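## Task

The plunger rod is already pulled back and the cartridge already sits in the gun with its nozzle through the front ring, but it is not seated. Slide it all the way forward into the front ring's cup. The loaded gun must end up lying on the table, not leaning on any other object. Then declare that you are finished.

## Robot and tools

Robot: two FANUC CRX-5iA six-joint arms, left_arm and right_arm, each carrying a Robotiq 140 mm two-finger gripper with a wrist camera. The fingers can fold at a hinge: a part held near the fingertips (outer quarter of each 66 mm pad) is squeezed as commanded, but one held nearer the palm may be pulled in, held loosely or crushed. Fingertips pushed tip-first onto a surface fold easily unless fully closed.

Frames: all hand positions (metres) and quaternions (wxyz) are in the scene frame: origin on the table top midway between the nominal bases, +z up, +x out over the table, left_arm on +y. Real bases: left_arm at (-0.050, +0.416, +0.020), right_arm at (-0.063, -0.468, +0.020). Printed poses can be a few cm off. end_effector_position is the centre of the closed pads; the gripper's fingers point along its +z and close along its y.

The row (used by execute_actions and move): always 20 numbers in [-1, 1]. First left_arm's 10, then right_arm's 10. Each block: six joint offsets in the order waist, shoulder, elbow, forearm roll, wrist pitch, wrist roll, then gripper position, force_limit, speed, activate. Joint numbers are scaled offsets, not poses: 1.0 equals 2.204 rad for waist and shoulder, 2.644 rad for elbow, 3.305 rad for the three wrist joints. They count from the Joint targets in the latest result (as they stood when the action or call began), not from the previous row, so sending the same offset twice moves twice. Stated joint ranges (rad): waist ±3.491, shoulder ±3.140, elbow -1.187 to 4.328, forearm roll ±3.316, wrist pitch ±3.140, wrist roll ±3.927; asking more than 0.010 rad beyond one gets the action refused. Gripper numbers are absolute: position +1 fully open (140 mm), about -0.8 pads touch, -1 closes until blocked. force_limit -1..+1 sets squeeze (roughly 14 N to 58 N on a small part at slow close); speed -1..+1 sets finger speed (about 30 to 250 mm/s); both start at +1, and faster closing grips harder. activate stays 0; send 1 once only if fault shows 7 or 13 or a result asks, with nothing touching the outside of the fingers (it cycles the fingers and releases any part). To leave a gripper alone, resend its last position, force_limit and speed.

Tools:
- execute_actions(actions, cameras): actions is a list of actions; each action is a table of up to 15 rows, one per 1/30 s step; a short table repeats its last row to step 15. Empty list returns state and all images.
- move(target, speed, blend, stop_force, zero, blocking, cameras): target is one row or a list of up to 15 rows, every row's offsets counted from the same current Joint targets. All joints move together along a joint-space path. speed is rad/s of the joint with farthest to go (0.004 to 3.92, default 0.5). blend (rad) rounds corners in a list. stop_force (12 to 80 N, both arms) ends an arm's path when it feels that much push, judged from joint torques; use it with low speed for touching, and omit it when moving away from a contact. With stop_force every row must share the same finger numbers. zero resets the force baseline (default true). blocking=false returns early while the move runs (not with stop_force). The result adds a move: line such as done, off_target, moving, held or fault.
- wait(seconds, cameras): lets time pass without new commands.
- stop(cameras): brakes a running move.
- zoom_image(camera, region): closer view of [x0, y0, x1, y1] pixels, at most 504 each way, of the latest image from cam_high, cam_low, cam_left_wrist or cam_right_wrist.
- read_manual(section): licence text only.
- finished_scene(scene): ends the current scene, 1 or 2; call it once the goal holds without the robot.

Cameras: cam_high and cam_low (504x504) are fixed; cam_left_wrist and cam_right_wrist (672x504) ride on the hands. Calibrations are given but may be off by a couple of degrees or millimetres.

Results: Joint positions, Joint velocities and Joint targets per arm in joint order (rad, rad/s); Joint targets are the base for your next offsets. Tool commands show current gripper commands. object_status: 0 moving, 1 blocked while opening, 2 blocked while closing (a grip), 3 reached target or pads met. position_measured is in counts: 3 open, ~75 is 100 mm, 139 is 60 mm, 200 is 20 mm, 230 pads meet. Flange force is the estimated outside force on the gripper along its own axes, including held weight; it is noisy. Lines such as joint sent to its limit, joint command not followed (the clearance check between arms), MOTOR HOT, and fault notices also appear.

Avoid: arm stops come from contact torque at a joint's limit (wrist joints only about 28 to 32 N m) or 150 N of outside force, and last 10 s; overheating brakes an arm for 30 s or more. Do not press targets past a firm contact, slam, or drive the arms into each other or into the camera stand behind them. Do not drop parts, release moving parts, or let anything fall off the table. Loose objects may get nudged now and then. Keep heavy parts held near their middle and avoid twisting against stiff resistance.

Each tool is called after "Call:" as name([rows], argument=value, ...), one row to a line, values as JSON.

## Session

Call:
execute_actions(actions=[])

Call:
zoom_image(camera="cam_high", region=[200, 100, 504, 404])

Call:
zoom_image(camera="cam_low", region=[180, 220, 420, 340])

Scene clock: 0.00 s.
left_arm: end_effector_position=(+0.6006, +0.4065, +0.3043) position_measured=3 object_status=3 fault=0 end_effector_quat_wxyz=(-0.166, +0.889, -0.305, +0.299) | right_arm: end_effector_position=(+0.5067, -0.6286, +0.2322) position_measured=3 object_status=3 fault=0 end_effector_quat_wxyz=(-0.574, -0.389, +0.694, -0.196)
Joint positions: left_arm=[0.206 -0.052 -0.142 0.016 -0.783 0.71] | right_arm=[0.174 1.096 0.732 0.805 -2.272 -0.616]
Joint velocities: within noise
Flange force (N): no reading
Joint targets: left_arm=[0.206 -0.052 -0.142 0.016 -0.783 0.710] | right_arm=[0.174 1.096 0.732 0.805 -2.272 -0.616]
Tool commands: left_gripper/position=+1.0 left_gripper/force_limit=+1.0 left_gripper/speed=+1.0 left_gripper/activate=+0.0 right_gripper/position=+1.0 right_gripper/force_limit=+1.0 right_gripper/speed=+1.0 right_gripper/activate=+0.0
camera_calibration:
cam_left_wrist: T_world_to_cam=[[-0.44089, -0.75851, -0.47988, 0.72787], [-0.82239, 0.55556, -0.12257, 0.3039], [0.35957, 0.34061, -0.86873, 0.05272]] pos_world=[0.55188, 0.3653, 0.43234]
cam_right_wrist: T_world_to_cam=[[-0.7579, 0.62867, 0.17423, 0.74615], [0.27594, 0.55094, -0.78761, 0.38596], [-0.59113, -0.54885, -0.59103, 0.23569]] pos_world=[0.59833, -0.55236, 0.31329]

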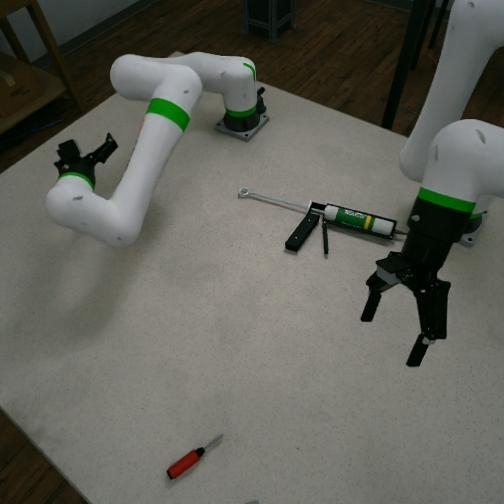

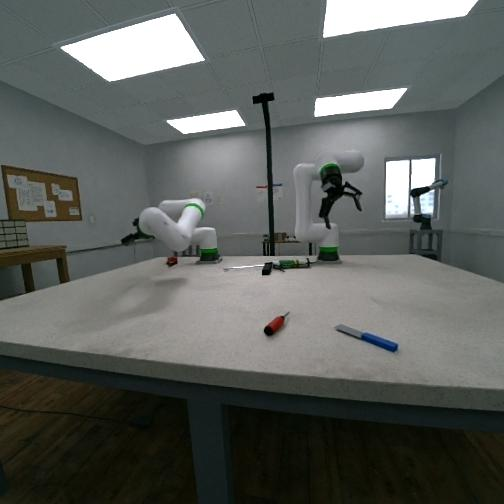

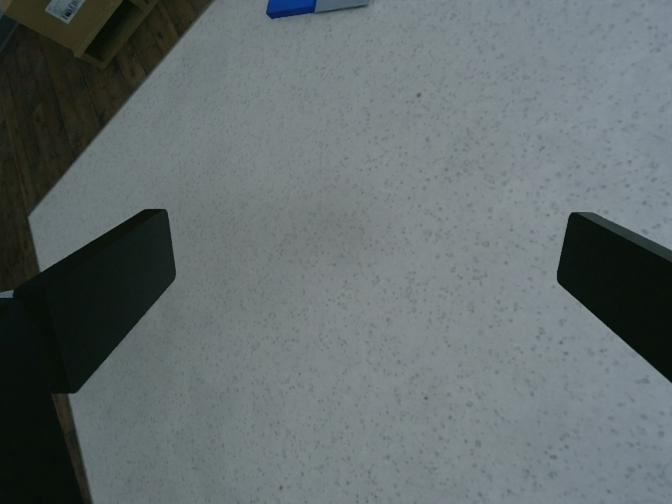

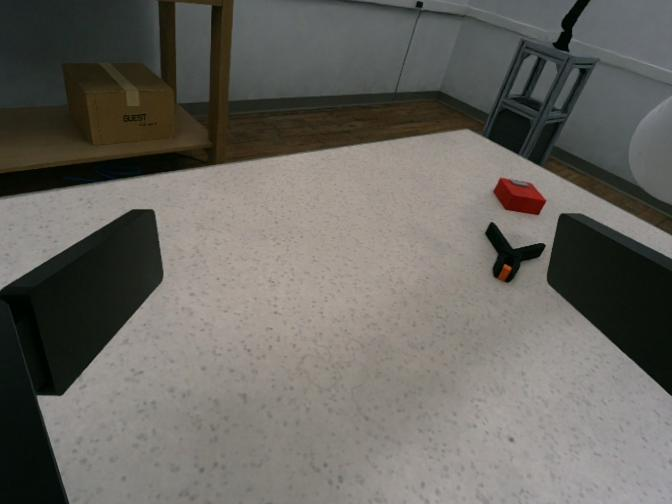

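Scaled by 1.658 from the camera's image (finer frame: 720x720).

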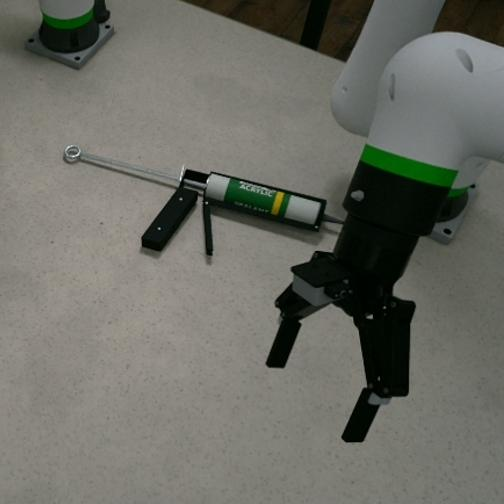

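Scaled by 2.100 from the camera's image (finer frame: 720x720).

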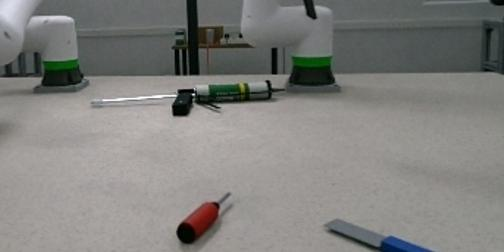

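Call:
move(target=[-0.2604,-0.1538,-0.1626,-0.0048,-0.1834,-0.0169,0.2,0,0,0,0,-0.2495,0,0,0.3,0,0.17,0,0,0], speed=1.2)

Call:
move(target=[0,0,0,0,0,0,0.2,0,0,0,0.2499,-0.0318,-0.1612,0.7071,0.8112,-0.5304,0.17,0,0,0], speed=1.5, cameras=["cam_left_wrist","cam_right_wrist"])

Scene clock: 38.70 s.
left_arm: end_effector_position=(+0.1499, +0.1963, +0.1499) position_measured=104 object_status=3 fault=0 end_effector_quat_wxyz=(+0.000, +0.797, -0.604, +0.000) | right_arm: end_effector_position=(+0.7564, -0.6209, +0.5128) position_measured=108 object_status=3 fault=0 end_effector_quat_wxyz=(+0.064, -0.517, +0.730, -0.443)
Joint positions: left_arm=[-0.367 -0.39 -0.572 0 -1.389 0.654] | right_arm=[0.174 0.547 0.732 0.805 -1.28 -0.616]
Flange force (N): left_arm=[0.7 -2.1 -3.8] | right_arm=no reading
Joint targets: left_arm=[-0.367 -0.390 -0.572 0.000 -1.389 0.654] | right_arm=[0.174 0.546 0.732 0.805 -1.280 -0.616]
move: done

Scene clock: 41.20 s.
left_arm: end_effector_position=(+0.1499, +0.1963, +0.1499) position_measured=104 object_status=3 fault=0 end_effector_quat_wxyz=(+0.000, +0.797, -0.604, +0.000) | right_arm: end_effector_position=(+0.2793, +0.0544, +0.1397) position_measured=108 object_status=3 fault=0 end_effector_quat_wxyz=(+0.001, +1.000, -0.008, +0.000)
Joint positions: left_arm=[-0.367 -0.39 -0.572 0 -1.389 0.654] | right_arm=[0.725 0.476 0.306 3.142 1.401 -2.369]
Flange force (N): left_arm=[0.8 -2.2 -3.4] | right_arm=[6.6 -7.2 0.5]
Joint targets: left_arm=[-0.367 -0.390 -0.572 0.000 -1.389 0.654] | right_arm=[0.725 0.476 0.306 3.142 1.401 -2.369]
move: done
cam_left_wrist: T_world_to_cam=[[-0.96307, -0.26921, -0.00424, 0.20652], [-0.25222, 0.89656, 0.36409, -0.19429], [-0.09422, 0.35172, -0.93135, 0.22749]] pos_world=[0.17132, 0.14978, 0.28349]
cam_right_wrist: T_world_to_cam=[[-0.01841, -0.99977, 0.01095, 0.06545], [-0.9309, 0.02114, 0.36466, 0.20454], [-0.36481, -0.00348, -0.93107, 0.37607]] pos_world=[0.32881, 0.06242, 0.27485]

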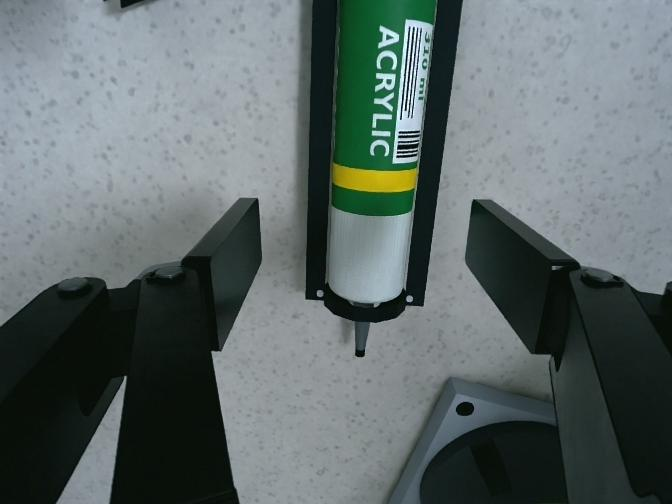

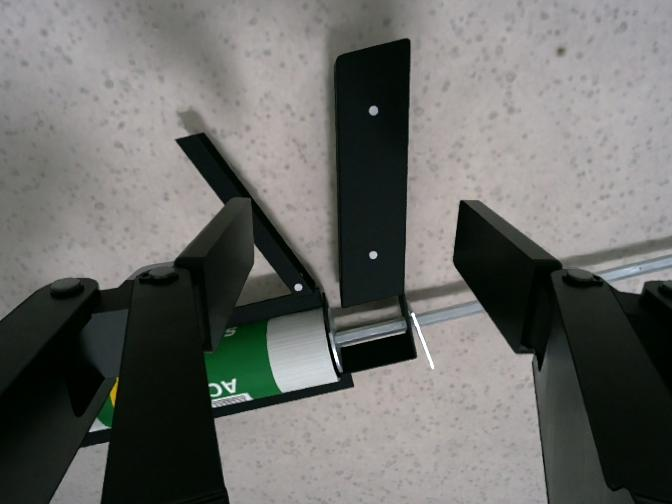

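Call:
move([
  [-0.0235,0.0093,-0.0141,0,0.0174,0.0086,0.2,0,0,0,-0.0038,0.0162,-0.0692,0,-0.0661,0.0024,0.08,0,0,0],
  [-0.0235,0.0372,-0.0564,0,0.0696,0.0086,0.2,0,0,0,-0.0038,0.0162,-0.0692,0,-0.0661,0.0024,0.08,0,0,0],
  [-0.0235,0.0372,-0.0564,0,0.0696,0.0086,-1,0,-1,0,-0.0038,0.0162,-0.0692,0,-0.0661,0.0024,-1,0,-1,0],
], speed=[0.3,0.25,0.3], cameras=["cam_left_wrist","cam_right_wrist"])

Scene clock: 75.10 s.
left_arm: end_effector_position=(+0.1402, +0.1854, +0.0666) position_measured=170 object_status=0 fault=0 end_effector_quat_wxyz=(+0.000, +0.790, -0.614, +0.000) | right_arm: end_effector_position=(+0.2742, +0.0423, +0.0425) position_measured=171 object_status=2 fault=0 end_effector_quat_wxyz=(+0.001, +1.000, -0.008, +0.000)
Joint positions: left_arm=[-0.419 -0.308 -0.721 0 -1.159 0.683] | right_arm=[0.717 0.512 0.123 3.142 1.183 -2.362]
Flange force (N): left_arm=[-5.0 -5.4 -21.1] | right_arm=[5.7 -1.8 -10.1]
Joint targets: left_arm=[-0.419 -0.308 -0.721 0.000 -1.159 0.683] | right_arm=[0.717 0.512 0.123 3.142 1.183 -2.362]
move: done
cam_left_wrist: T_world_to_cam=[[-0.96911, -0.2466, -0.00338, 0.19046], [-0.23082, 0.90208, 0.36466, -0.16071], [-0.08688, 0.35417, -0.93114, 0.15137]] pos_world=[0.16063, 0.13833, 0.20019]
cam_right_wrist: T_world_to_cam=[[-0.01869, -0.99976, 0.01106, 0.05439], [-0.93081, 0.02144, 0.36486, 0.23542], [-0.36502, -0.00348, -0.931, 0.28372]] pos_world=[0.32371, 0.05032, 0.17764]

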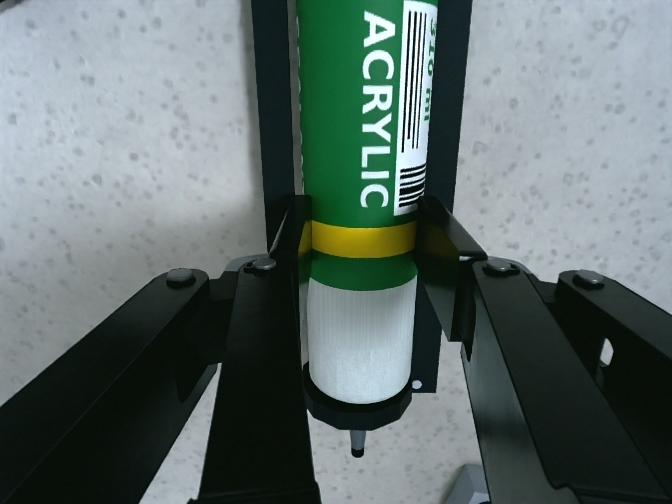

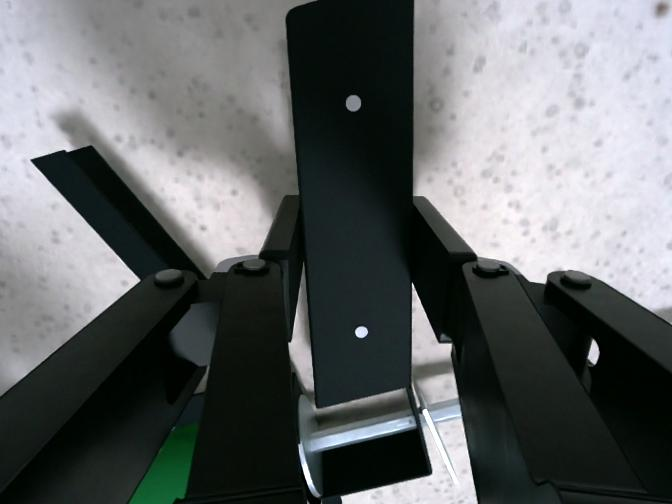

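Call:
move(target=[0.0191,-0.0194,-0.0107,0,-0.0044,-0.0128,-1,0,-1,0,0,0,0,0,0,0,-1,0,-1,0], speed=0.025, stop_force=20)

Call:
move([
  [0,0,0,0,0,0,0.2,0,-1,0,0,0,0,0,0,0,-1,0,-1,0],
  [0,-0.0372,0.0564,0,-0.0696,0,0.2,0,-1,0,0,0,0,0,0,0,-1,0,-1,0],
], speed=0.3, cameras=["cam_left_wrist","cam_high"])

Call:
zoom_image(camera="cam_left_wrist", region=[280, 240, 450, 370])

Scene clock: 94.27 s.
left_arm: end_effector_position=(+0.1385, +0.1927, +0.0667) position_measured=170 object_status=2 fault=0 end_effector_quat_wxyz=(+0.000, +0.790, -0.614, +0.000) | right_arm: end_effector_position=(+0.2742, +0.0424, +0.0425) position_measured=171 object_status=2 fault=0 end_effector_quat_wxyz=(+0.001, +1.000, -0.008, +0.000)
Joint positions: left_arm=[-0.397 -0.331 -0.736 0 -1.166 0.66] | right_arm=[0.717 0.512 0.123 3.142 1.183 -2.362]
Flange force (N): left_arm=[15.1 -7.9 -7.4] | right_arm=[-3.9 -17.0 5.0]
Joint targets: left_arm=[-0.397 -0.331 -0.736 0.000 -1.166 0.660] | right_arm=[0.717 0.512 0.123 3.142 1.183 -2.362]
move: contact (left_arm); left_arm: the waist is farthest, 0.020 rad from its target

Scene clock: 97.10 s.
left_arm: end_effector_position=(+0.1361, +0.1937, +0.1495) position_measured=104 object_status=3 fault=0 end_effector_quat_wxyz=(+0.000, +0.790, -0.614, +0.000) | right_arm: end_effector_position=(+0.2742, +0.0423, +0.0425) position_measured=171 object_status=2 fault=0 end_effector_quat_wxyz=(+0.001, +1.000, -0.008, +0.000)
Joint positions: left_arm=[-0.397 -0.413 -0.587 0 -1.396 0.66] | right_arm=[0.717 0.512 0.123 3.142 1.183 -2.362]
Flange force (N): left_arm=[0.5 -3.0 -3.0] | right_arm=[2.4 -8.1 -2.8]
Joint targets: left_arm=[-0.397 -0.413 -0.587 0.000 -1.396 0.660] | right_arm=[0.717 0.512 0.123 3.142 1.183 -2.362]
move: done
cam_left_wrist: T_world_to_cam=[[-0.96912, -0.24655, -0.00447, 0.18894], [-0.23123, 0.90229, 0.36387, -0.19926], [-0.08568, 0.35367, -0.93144, 0.22518]] pos_world=[0.15633, 0.14673, 0.28309]
Images, in order (width x height): cam_high 504x504, cam_left_wrist 672x504.

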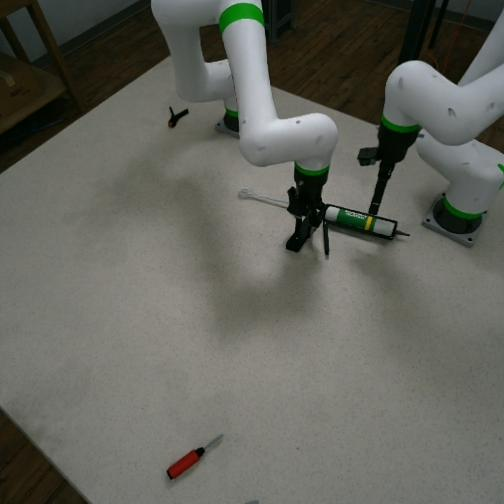

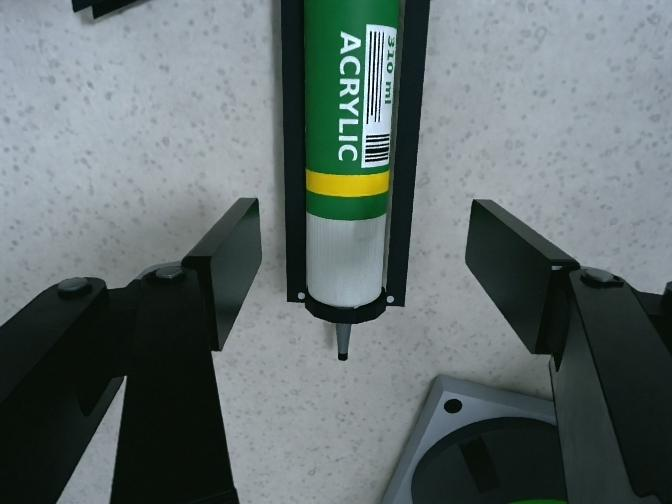

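Scaled by 2.965 from the camera's image (finer frame: 960x720).

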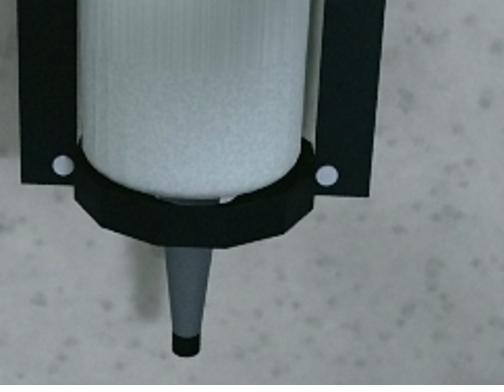

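Call:
zoom_image(camera="cam_high", region=[370, 200, 420, 250])

Call:
move([
  [0,0.0372,-0.0564,0,0.0696,0,0.2,0,-1,0,0,0,0,0,0,0,-1,0,-1,0],
  [0,0.0372,-0.0564,0,0.0696,0,-1,0,-1,0,0,0,0,0,0,0,-1,0,-1,0],
], speed=0.3, cameras=["cam_left_wrist","cam_low"])

Call:
zoom_image(camera="cam_left_wrist", region=[280, 330, 450, 480])

Call:
zoom_image(camera="cam_low", region=[260, 240, 330, 285])

Scaled by 10.080 from the camera's image (finer frame: 720x720).

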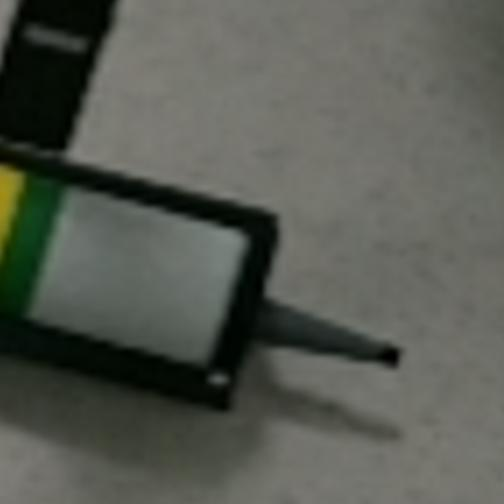

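Scene clock: 113.77 s.
left_arm: end_effector_position=(+0.1385, +0.1927, +0.0667) position_measured=170 object_status=0 fault=0 end_effector_quat_wxyz=(+0.000, +0.790, -0.614, +0.000) | right_arm: end_effector_position=(+0.2742, +0.0423, +0.0425) position_measured=171 object_status=2 fault=0 end_effector_quat_wxyz=(+0.001, +1.000, -0.008, +0.000)
Joint positions: left_arm=[-0.397 -0.331 -0.736 0 -1.166 0.66] | right_arm=[0.717 0.512 0.123 3.142 1.183 -2.362]
Flange force (N): left_arm=[-6.0 -8.3 -20.9] | right_arm=[4.0 -4.7 -4.2]
Joint targets: left_arm=[-0.397 -0.331 -0.736 0.000 -1.166 0.660] | right_arm=[0.717 0.512 0.123 3.142 1.183 -2.362]
move: done
cam_left_wrist: T_world_to_cam=[[-0.96913, -0.24651, -0.00362, 0.19065], [-0.23084, 0.90215, 0.36447, -0.1677], [-0.08658, 0.35406, -0.93121, 0.14871]] pos_world=[0.15893, 0.14563, 0.20029]
Images, in order (width x height): cam_low 504x504, cam_left_wrist 672x504.

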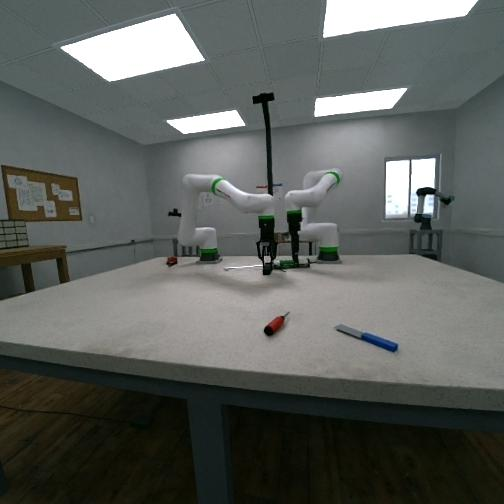

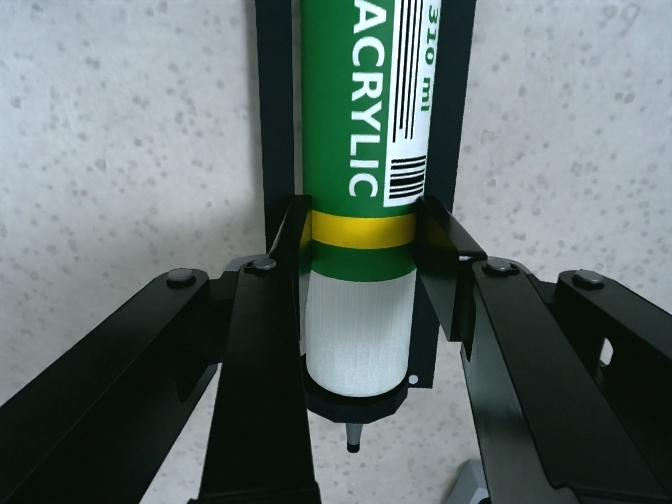

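Scaled by 2.965 from the camera's image (finer frame: 960x720).

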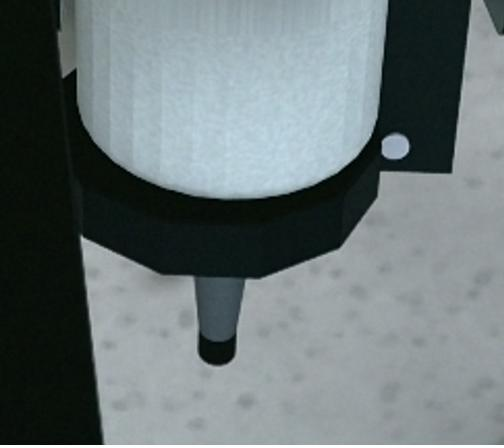

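Scaled by 7.200 from the camera's image (finer frame: 720x720).

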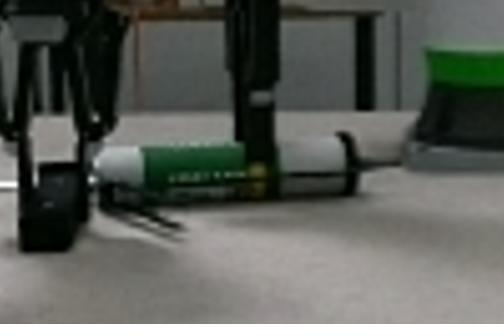

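Call:
move(target=[0,-0.0021,0.0026,0,-0.0035,0,-1,0,-1,0,0,0,0,0,0,0,-1,0,-1,0], speed=0.03, cameras=["cam_left_wrist"])

Call:
move(target=[0.0124,-0.0126,-0.007,0,-0.0029,-0.0083,-1,0,-1,0,0,0,0,0,0,0,-1,0,-1,0], speed=0.02, stop_force=22, cameras=["cam_left_wrist","cam_low"])

Call:
zoom_image(camera="cam_left_wrist", region=[280, 330, 450, 480])

Scene clock: 153.87 s.
left_arm: end_effector_position=(+0.1386, +0.1927, +0.0706) position_measured=170 object_status=2 fault=0 end_effector_quat_wxyz=(+0.000, +0.790, -0.614, +0.000) | right_arm: end_effector_position=(+0.2742, +0.0423, +0.0425) position_measured=171 object_status=2 fault=0 end_effector_quat_wxyz=(+0.001, +1.000, -0.008, +0.000)
Joint positions: left_arm=[-0.397 -0.336 -0.729 0 -1.178 0.66] | right_arm=[0.717 0.512 0.123 3.142 1.183 -2.362]
Flange force (N): left_arm=[2.5 -3.1 2.1] | right_arm=[3.8 -5.4 -3.5]
Joint targets: left_arm=[-0.397 -0.336 -0.729 0.000 -1.178 0.660] | right_arm=[0.717 0.512 0.123 3.142 1.183 -2.362]
move: done
cam_left_wrist: T_world_to_cam=[[-0.96913, -0.24651, -0.00365, 0.19074], [-0.23083, 0.90212, 0.36456, -0.16902], [-0.08657, 0.35415, -0.93117, 0.15237]] pos_world=[0.15903, 0.14553, 0.20419]

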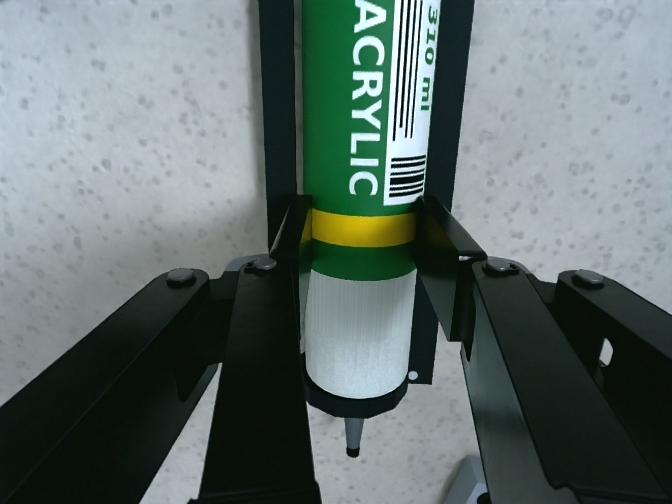

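Scene clock: 155.83 s.
left_arm: end_effector_position=(+0.1362, +0.2010, +0.0705) position_measured=170 object_status=2 fault=0 end_effector_quat_wxyz=(+0.000, +0.790, -0.614, +0.000) | right_arm: end_effector_position=(+0.2742, +0.0423, +0.0425) position_measured=172 object_status=2 fault=0 end_effector_quat_wxyz=(+0.001, +1.000, -0.008, +0.000)
Joint positions: left_arm=[-0.37 -0.363 -0.747 0 -1.187 0.634] | right_arm=[0.717 0.512 0.123 3.142 1.183 -2.362]
Flange force (N): left_arm=[23.3 -15.4 7.0] | right_arm=[-13.7 -27.1 4.4]
Joint targets: left_arm=[-0.370 -0.363 -0.747 0.000 -1.187 0.634] | right_arm=[0.717 0.512 0.123 3.142 1.183 -2.362]
move: contact (left_arm)
cam_left_wrist: T_world_to_cam=[[-0.96916, -0.2464, -0.00358, 0.19046], [-0.23072, 0.90218, 0.36447, -0.17712], [-0.08658, 0.35406, -0.93121, 0.14911]] pos_world=[0.15663, 0.15393, 0.20409]
Images, in order (width x height): cam_low 504x504, cam_left_wrist 672x504.

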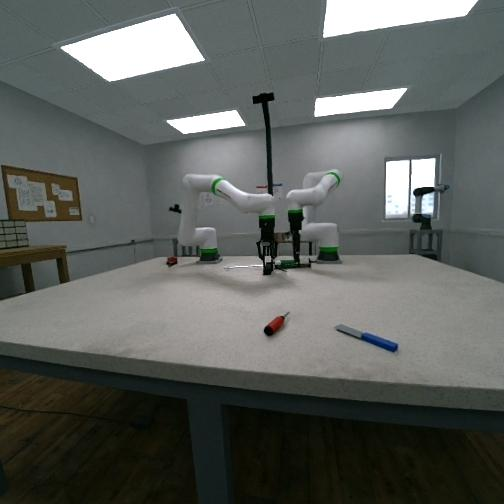

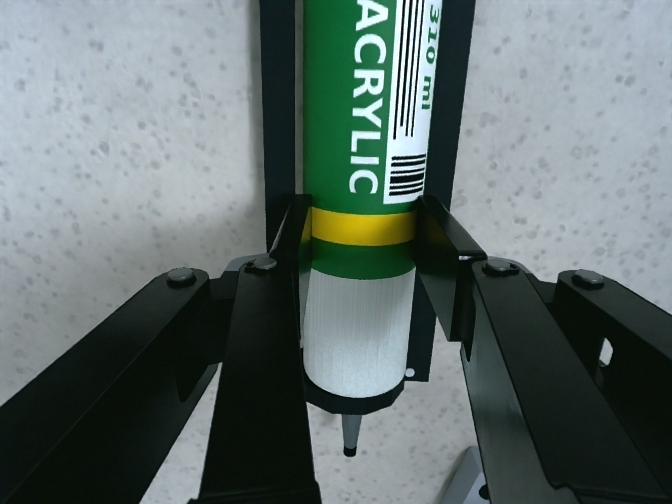

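Scaled by 2.965 from the camera's image (finer frame: 960x720).

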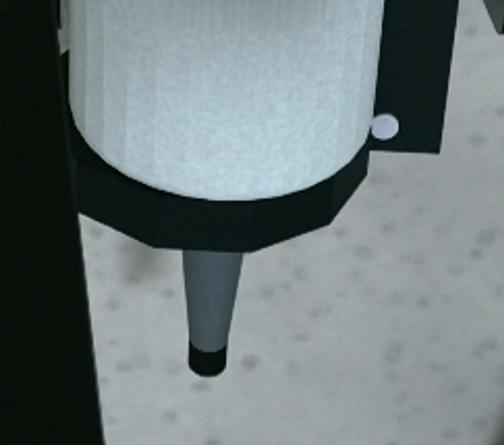

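Call:
move([
  [0,0,0,0,0,0,0.2,0,-1,0,0,0,0,0,0,0,0.08,0,-1,0],
  [0,-0.0372,0.0564,0,-0.0696,0,0.2,0,-1,0,0,-0.0162,0.0692,0,0.0661,0,0.08,0,-1,0],
], speed=0.3, cameras=["cam_left_wrist","cam_right_wrist"])

Call:
zoom_image(camera="cam_left_wrist", region=[280, 240, 450, 370])

Scene clock: 167.73 s.
left_arm: end_effector_position=(+0.1323, +0.2026, +0.1529) position_measured=104 object_status=3 fault=0 end_effector_quat_wxyz=(+0.000, +0.790, -0.614, +0.000) | right_arm: end_effector_position=(+0.2836, +0.0515, +0.1396) position_measured=119 object_status=3 fault=0 end_effector_quat_wxyz=(+0.001, +1.000, -0.008, +0.000)
Joint positions: left_arm=[-0.37 -0.445 -0.598 0 -1.417 0.634] | right_arm=[0.717 0.476 0.306 3.142 1.401 -2.362]
Flange force (N): left_arm=[0.2 -2.7 -2.5] | right_arm=[6.1 -7.2 0.6]
Joint targets: left_arm=[-0.370 -0.445 -0.598 0.000 -1.417 0.634] | right_arm=[0.717 0.476 0.306 3.142 1.401 -2.362]
move: done
cam_left_wrist: T_world_to_cam=[[-0.96916, -0.2464, -0.00433, 0.18749], [-0.23103, 0.9023, 0.36398, -0.20935], [-0.08578, 0.35375, -0.9314, 0.22491]] pos_world=[0.15263, 0.15553, 0.28649]
cam_right_wrist: T_world_to_cam=[[-0.01882, -0.99976, 0.011, 0.06275], [-0.93085, 0.02153, 0.36478, 0.20857], [-0.36493, -0.00337, -0.93103, 0.37756]] pos_world=[0.33311, 0.05952, 0.27475]

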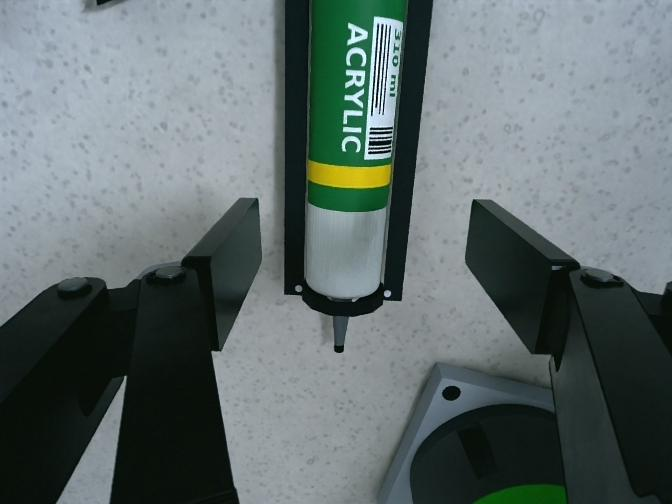

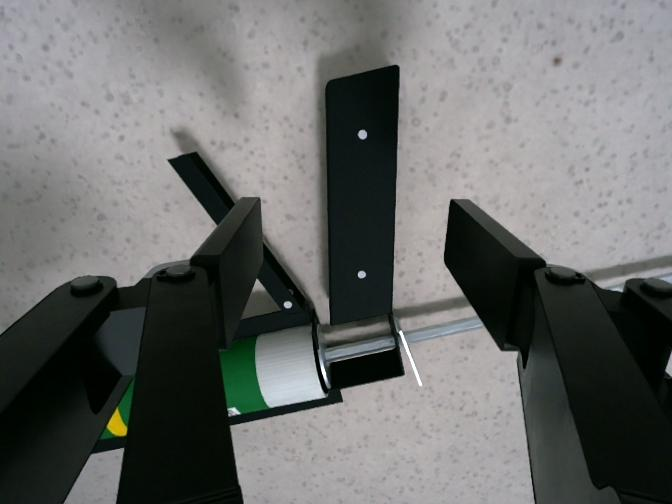

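Scaled by 2.965 from the camera's image (finer frame: 960x720).

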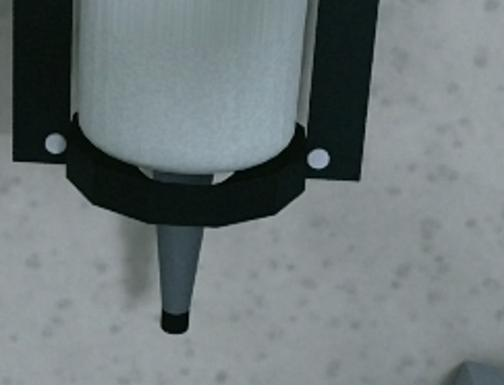

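Call:
move([
  [-0.0165,0.015,0,0,0.01,0.004,0.2,0,-1,0,0.0067,0.0162,-0.0692,0,-0.0661,0,0.08,0,0,0],
  [-0.0165,0.053,-0.0513,0,0.0761,0.004,0.2,0,-1,0,0.0067,0.0162,-0.0692,0,-0.0661,0,-1,0.2,-1,0],
  [-0.0165,0.053,-0.0513,0,0.0761,0.004,-1,0,-1,0,0.0067,0.0162,-0.0692,0,-0.0661,0,-1,0.2,-1,0],
], speed=0.3)

Call:
move(target=[0.0041,-0.0051,-0.0018,0,-0.0014,-0.0027,-1,0,-1,0,0,0,0,0,0,0,-1,0.2,-1,0], speed=0.02, stop_force=15, cameras=["cam_left_wrist"])

Call:
zoom_image(camera="cam_left_wrist", region=[280, 330, 450, 500])

Scene clock: 263.10 s.
left_arm: end_effector_position=(+0.1373, +0.1903, +0.0669) position_measured=170 object_status=0 fault=0 end_effector_quat_wxyz=(+0.000, +0.782, -0.623, +0.000) | right_arm: end_effector_position=(+0.2666, +0.0473, +0.0425) position_measured=173 object_status=2 fault=0 end_effector_quat_wxyz=(+0.001, +1.000, -0.001, +0.000)
Joint positions: left_arm=[-0.407 -0.328 -0.734 0 -1.166 0.647] | right_arm=[0.732 0.512 0.123 3.143 1.183 -2.362]
Flange force (N): left_arm=[-11.7 -12.1 -24.4] | right_arm=[4.8 1.7 -10.4]
Joint targets: left_arm=[-0.407 -0.328 -0.734 0.000 -1.166 0.647] | right_arm=[0.732 0.512 0.123 3.142 1.183 -2.362]
move: done

Scene clock: 263.90 s.
left_arm: end_effector_position=(+0.1371, +0.1913, +0.0672) position_measured=170 object_status=2 fault=0 end_effector_quat_wxyz=(+0.000, +0.782, -0.623, +0.000) | right_arm: end_effector_position=(+0.2666, +0.0473, +0.0425) position_measured=173 object_status=2 fault=0 end_effector_quat_wxyz=(+0.001, +1.000, -0.001, +0.000)
Joint positions: left_arm=[-0.404 -0.332 -0.736 0 -1.167 0.644] | right_arm=[0.732 0.512 0.123 3.143 1.183 -2.362]
Flange force (N): left_arm=[1.2 -5.1 -7.7] | right_arm=[5.5 -1.9 -8.3]
Joint targets: left_arm=[-0.404 -0.332 -0.735 0.000 -1.167 0.644] | right_arm=[0.732 0.512 0.123 3.142 1.183 -2.362]
move: contact (left_arm)
cam_left_wrist: T_world_to_cam=[[-0.97461, -0.22388, -0.00407, 0.18538], [-0.20995, 0.90734, 0.36421, -0.17077], [-0.07784, 0.35581, -0.93131, 0.148]] pos_world=[0.15634, 0.14379, 0.20079]

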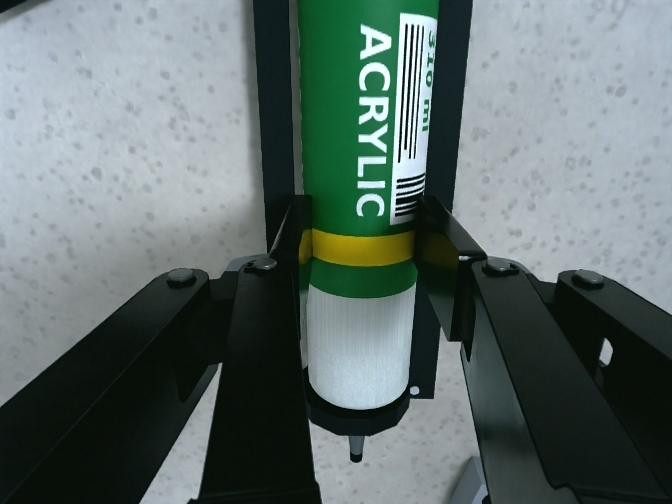

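Scaled by 2.965 from the camera's image (finer frame: 960x720).

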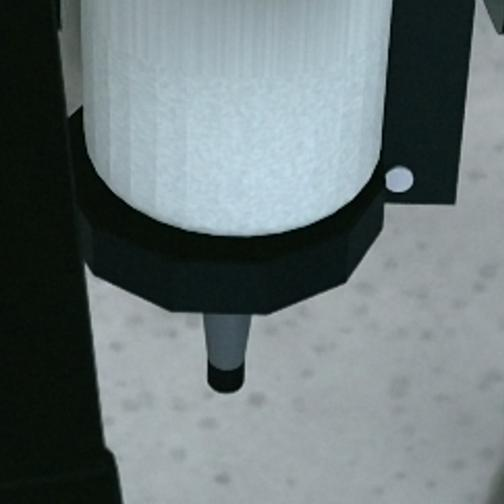

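Call:
move(target=[0,-0.0011,0.0013,0,-0.0018,0,-1,0,-1,0,0,0,0,0,0,0,-1,0.2,-1,0], speed=0.03)

Call:
move(target=[0.0123,-0.0127,-0.0068,0,-0.0027,-0.0082,-1,0,-1,0,0,0,0,0,0,0,-1,0.2,-1,0], speed=0.02, stop_force=18, cameras=["cam_left_wrist"])

Call:
zoom_image(camera="cam_left_wrist", region=[280, 330, 450, 500])

Scene clock: 274.07 s.
left_arm: end_effector_position=(+0.1371, +0.1913, +0.0692) position_measured=170 object_status=2 fault=0 end_effector_quat_wxyz=(+0.000, +0.782, -0.623, +0.000) | right_arm: end_effector_position=(+0.2666, +0.0473, +0.0425) position_measured=173 object_status=2 fault=0 end_effector_quat_wxyz=(+0.001, +1.000, -0.001, +0.000)
Joint positions: left_arm=[-0.404 -0.334 -0.732 0 -1.173 0.644] | right_arm=[0.732 0.512 0.123 3.143 1.183 -2.362]
Flange force (N): left_arm=[-2.3 -2.2 1.2] | right_arm=[5.8 -2.3 -8.0]
Joint targets: left_arm=[-0.404 -0.334 -0.732 0.000 -1.173 0.644] | right_arm=[0.732 0.512 0.123 3.142 1.183 -2.362]
move: done

Scene clock: 276.13 s.
left_arm: end_effector_position=(+0.1351, +0.1998, +0.0692) position_measured=170 object_status=2 fault=0 end_effector_quat_wxyz=(+0.000, +0.782, -0.623, +0.000) | right_arm: end_effector_position=(+0.2666, +0.0473, +0.0425) position_measured=173 object_status=2 fault=0 end_effector_quat_wxyz=(+0.001, +1.000, -0.001, +0.000)
Joint positions: left_arm=[-0.377 -0.362 -0.75 0 -1.182 0.617] | right_arm=[0.732 0.512 0.123 3.142 1.183 -2.362]
Flange force (N): left_arm=[2.1 -4.9 4.3] | right_arm=[4.7 -6.4 -3.4]
Joint targets: left_arm=[-0.377 -0.362 -0.750 0.000 -1.182 0.617] | right_arm=[0.732 0.512 0.123 3.142 1.183 -2.362]
move: done
cam_left_wrist: T_world_to_cam=[[-0.97459, -0.22394, -0.00494, 0.18542], [-0.21036, 0.90748, 0.36362, -0.17953], [-0.07695, 0.35542, -0.93153, 0.14674]] pos_world=[0.15424, 0.15229, 0.20289]

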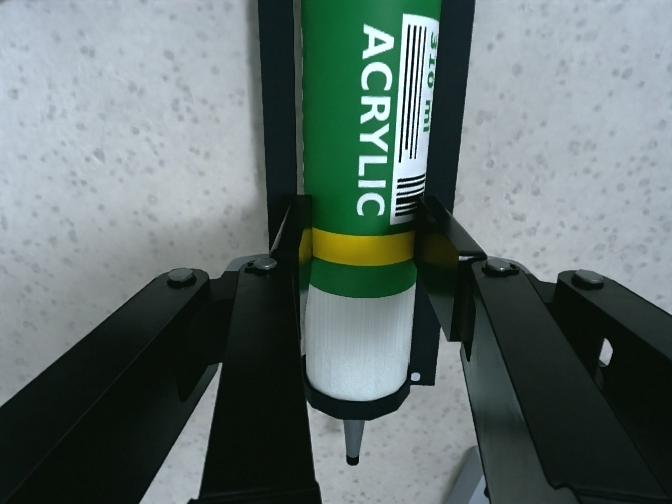

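Scaled by 2.965 from the camera's image (finer frame: 960x720).

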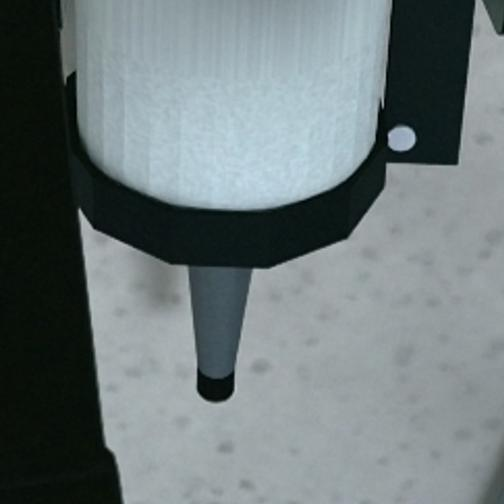

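Call:
move(target=[0.0082,-0.0085,-0.0045,0,-0.0018,-0.0054,-1,0,-1,0,0,0,0,0,0,0,-1,0.2,-1,0], speed=0.02, stop_force=16)

Call:
move([
  [0,0,0,0,0,0,0.2,0,-1,0,0,0,0,0,0,0,0.08,0.2,-1,0],
  [0,-0.0372,0.0564,0,-0.0696,0,0.2,0,-1,0,0,-0.0162,0.0692,0,0.0661,0,0.08,0.2,-1,0],
], speed=0.3, cameras=["cam_left_wrist","cam_right_wrist"])

Call:
zoom_image(camera="cam_left_wrist", region=[280, 240, 450, 370])

Scene clock: 286.77 s.
left_arm: end_effector_position=(+0.1336, +0.2053, +0.0692) position_measured=170 object_status=2 fault=0 end_effector_quat_wxyz=(+0.000, +0.782, -0.623, +0.001) | right_arm: end_effector_position=(+0.2666, +0.0473, +0.0425) position_measured=173 object_status=2 fault=0 end_effector_quat_wxyz=(+0.001, +1.000, -0.001, +0.000)
Joint positions: left_arm=[-0.358 -0.381 -0.762 0 -1.188 0.599] | right_arm=[0.732 0.512 0.123 3.142 1.183 -2.362]
Flange force (N): left_arm=[15.5 -10.6 5.6] | right_arm=[-5.6 -20.1 5.9]
Joint targets: left_arm=[-0.358 -0.381 -0.762 0.000 -1.188 0.599] | right_arm=[0.732 0.512 0.123 3.142 1.183 -2.362]
move: done

Scene clock: 289.60 s.
left_arm: end_effector_position=(+0.1296, +0.2068, +0.1511) position_measured=104 object_status=3 fault=0 end_effector_quat_wxyz=(+0.000, +0.782, -0.623, +0.001) | right_arm: end_effector_position=(+0.2759, +0.0566, +0.1396) position_measured=119 object_status=3 fault=0 end_effector_quat_wxyz=(+0.001, +1.000, -0.001, +0.000)
Joint positions: left_arm=[-0.358 -0.463 -0.613 0 -1.418 0.599] | right_arm=[0.732 0.476 0.306 3.142 1.401 -2.362]
Flange force (N): left_arm=[0.1 -2.4 -4.3] | right_arm=[7.1 -8.5 -0.1]
Joint targets: left_arm=[-0.358 -0.463 -0.613 0.000 -1.418 0.599] | right_arm=[0.732 0.476 0.306 3.142 1.401 -2.362]
move: done
cam_left_wrist: T_world_to_cam=[[-0.97454, -0.22412, -0.00653, 0.18233], [-0.21117, 0.90768, 0.36266, -0.21659], [-0.07535, 0.35481, -0.9319, 0.22003]] pos_world=[0.14854, 0.15939, 0.28478]
cam_right_wrist: T_world_to_cam=[[-0.00404, -0.99993, 0.01105, 0.06356], [-0.93109, 0.00779, 0.36472, 0.20219], [-0.36478, -0.00881, -0.93105, 0.37505]] pos_world=[0.32532, 0.06528, 0.27475]

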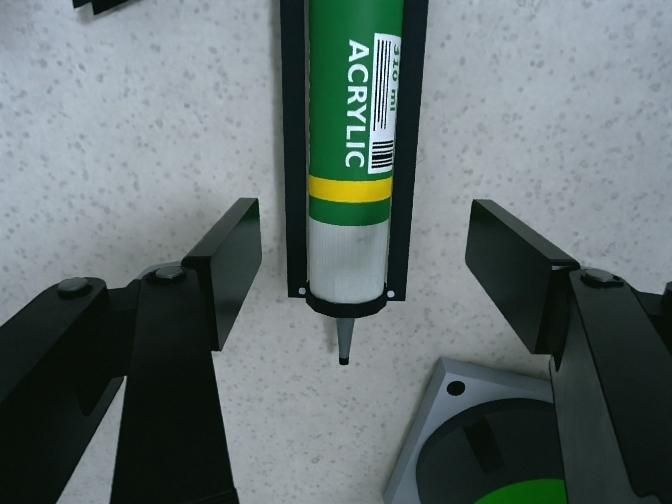

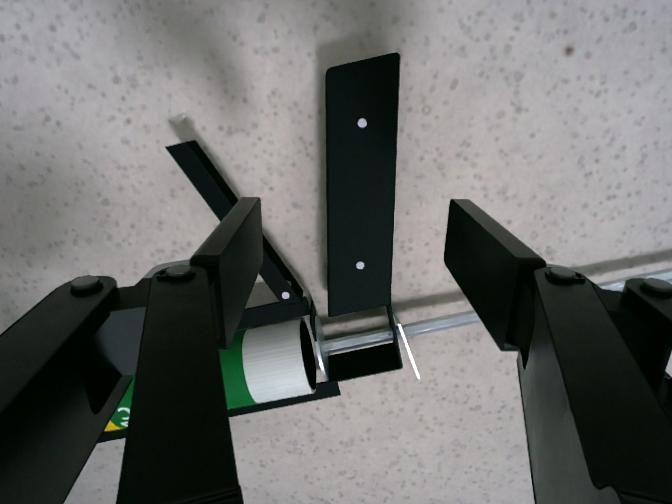

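Scaled by 2.965 from the camera's image (finer frame: 960x720).

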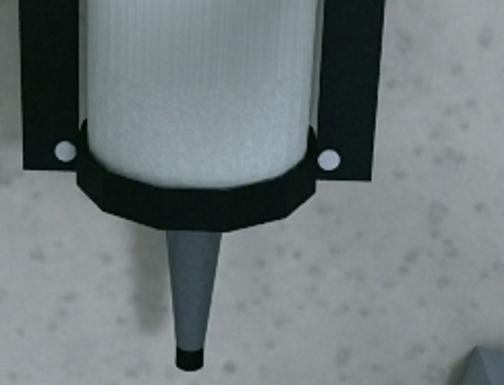

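Call:
finished_scene(scene=2)

The scene is finished: the task was done.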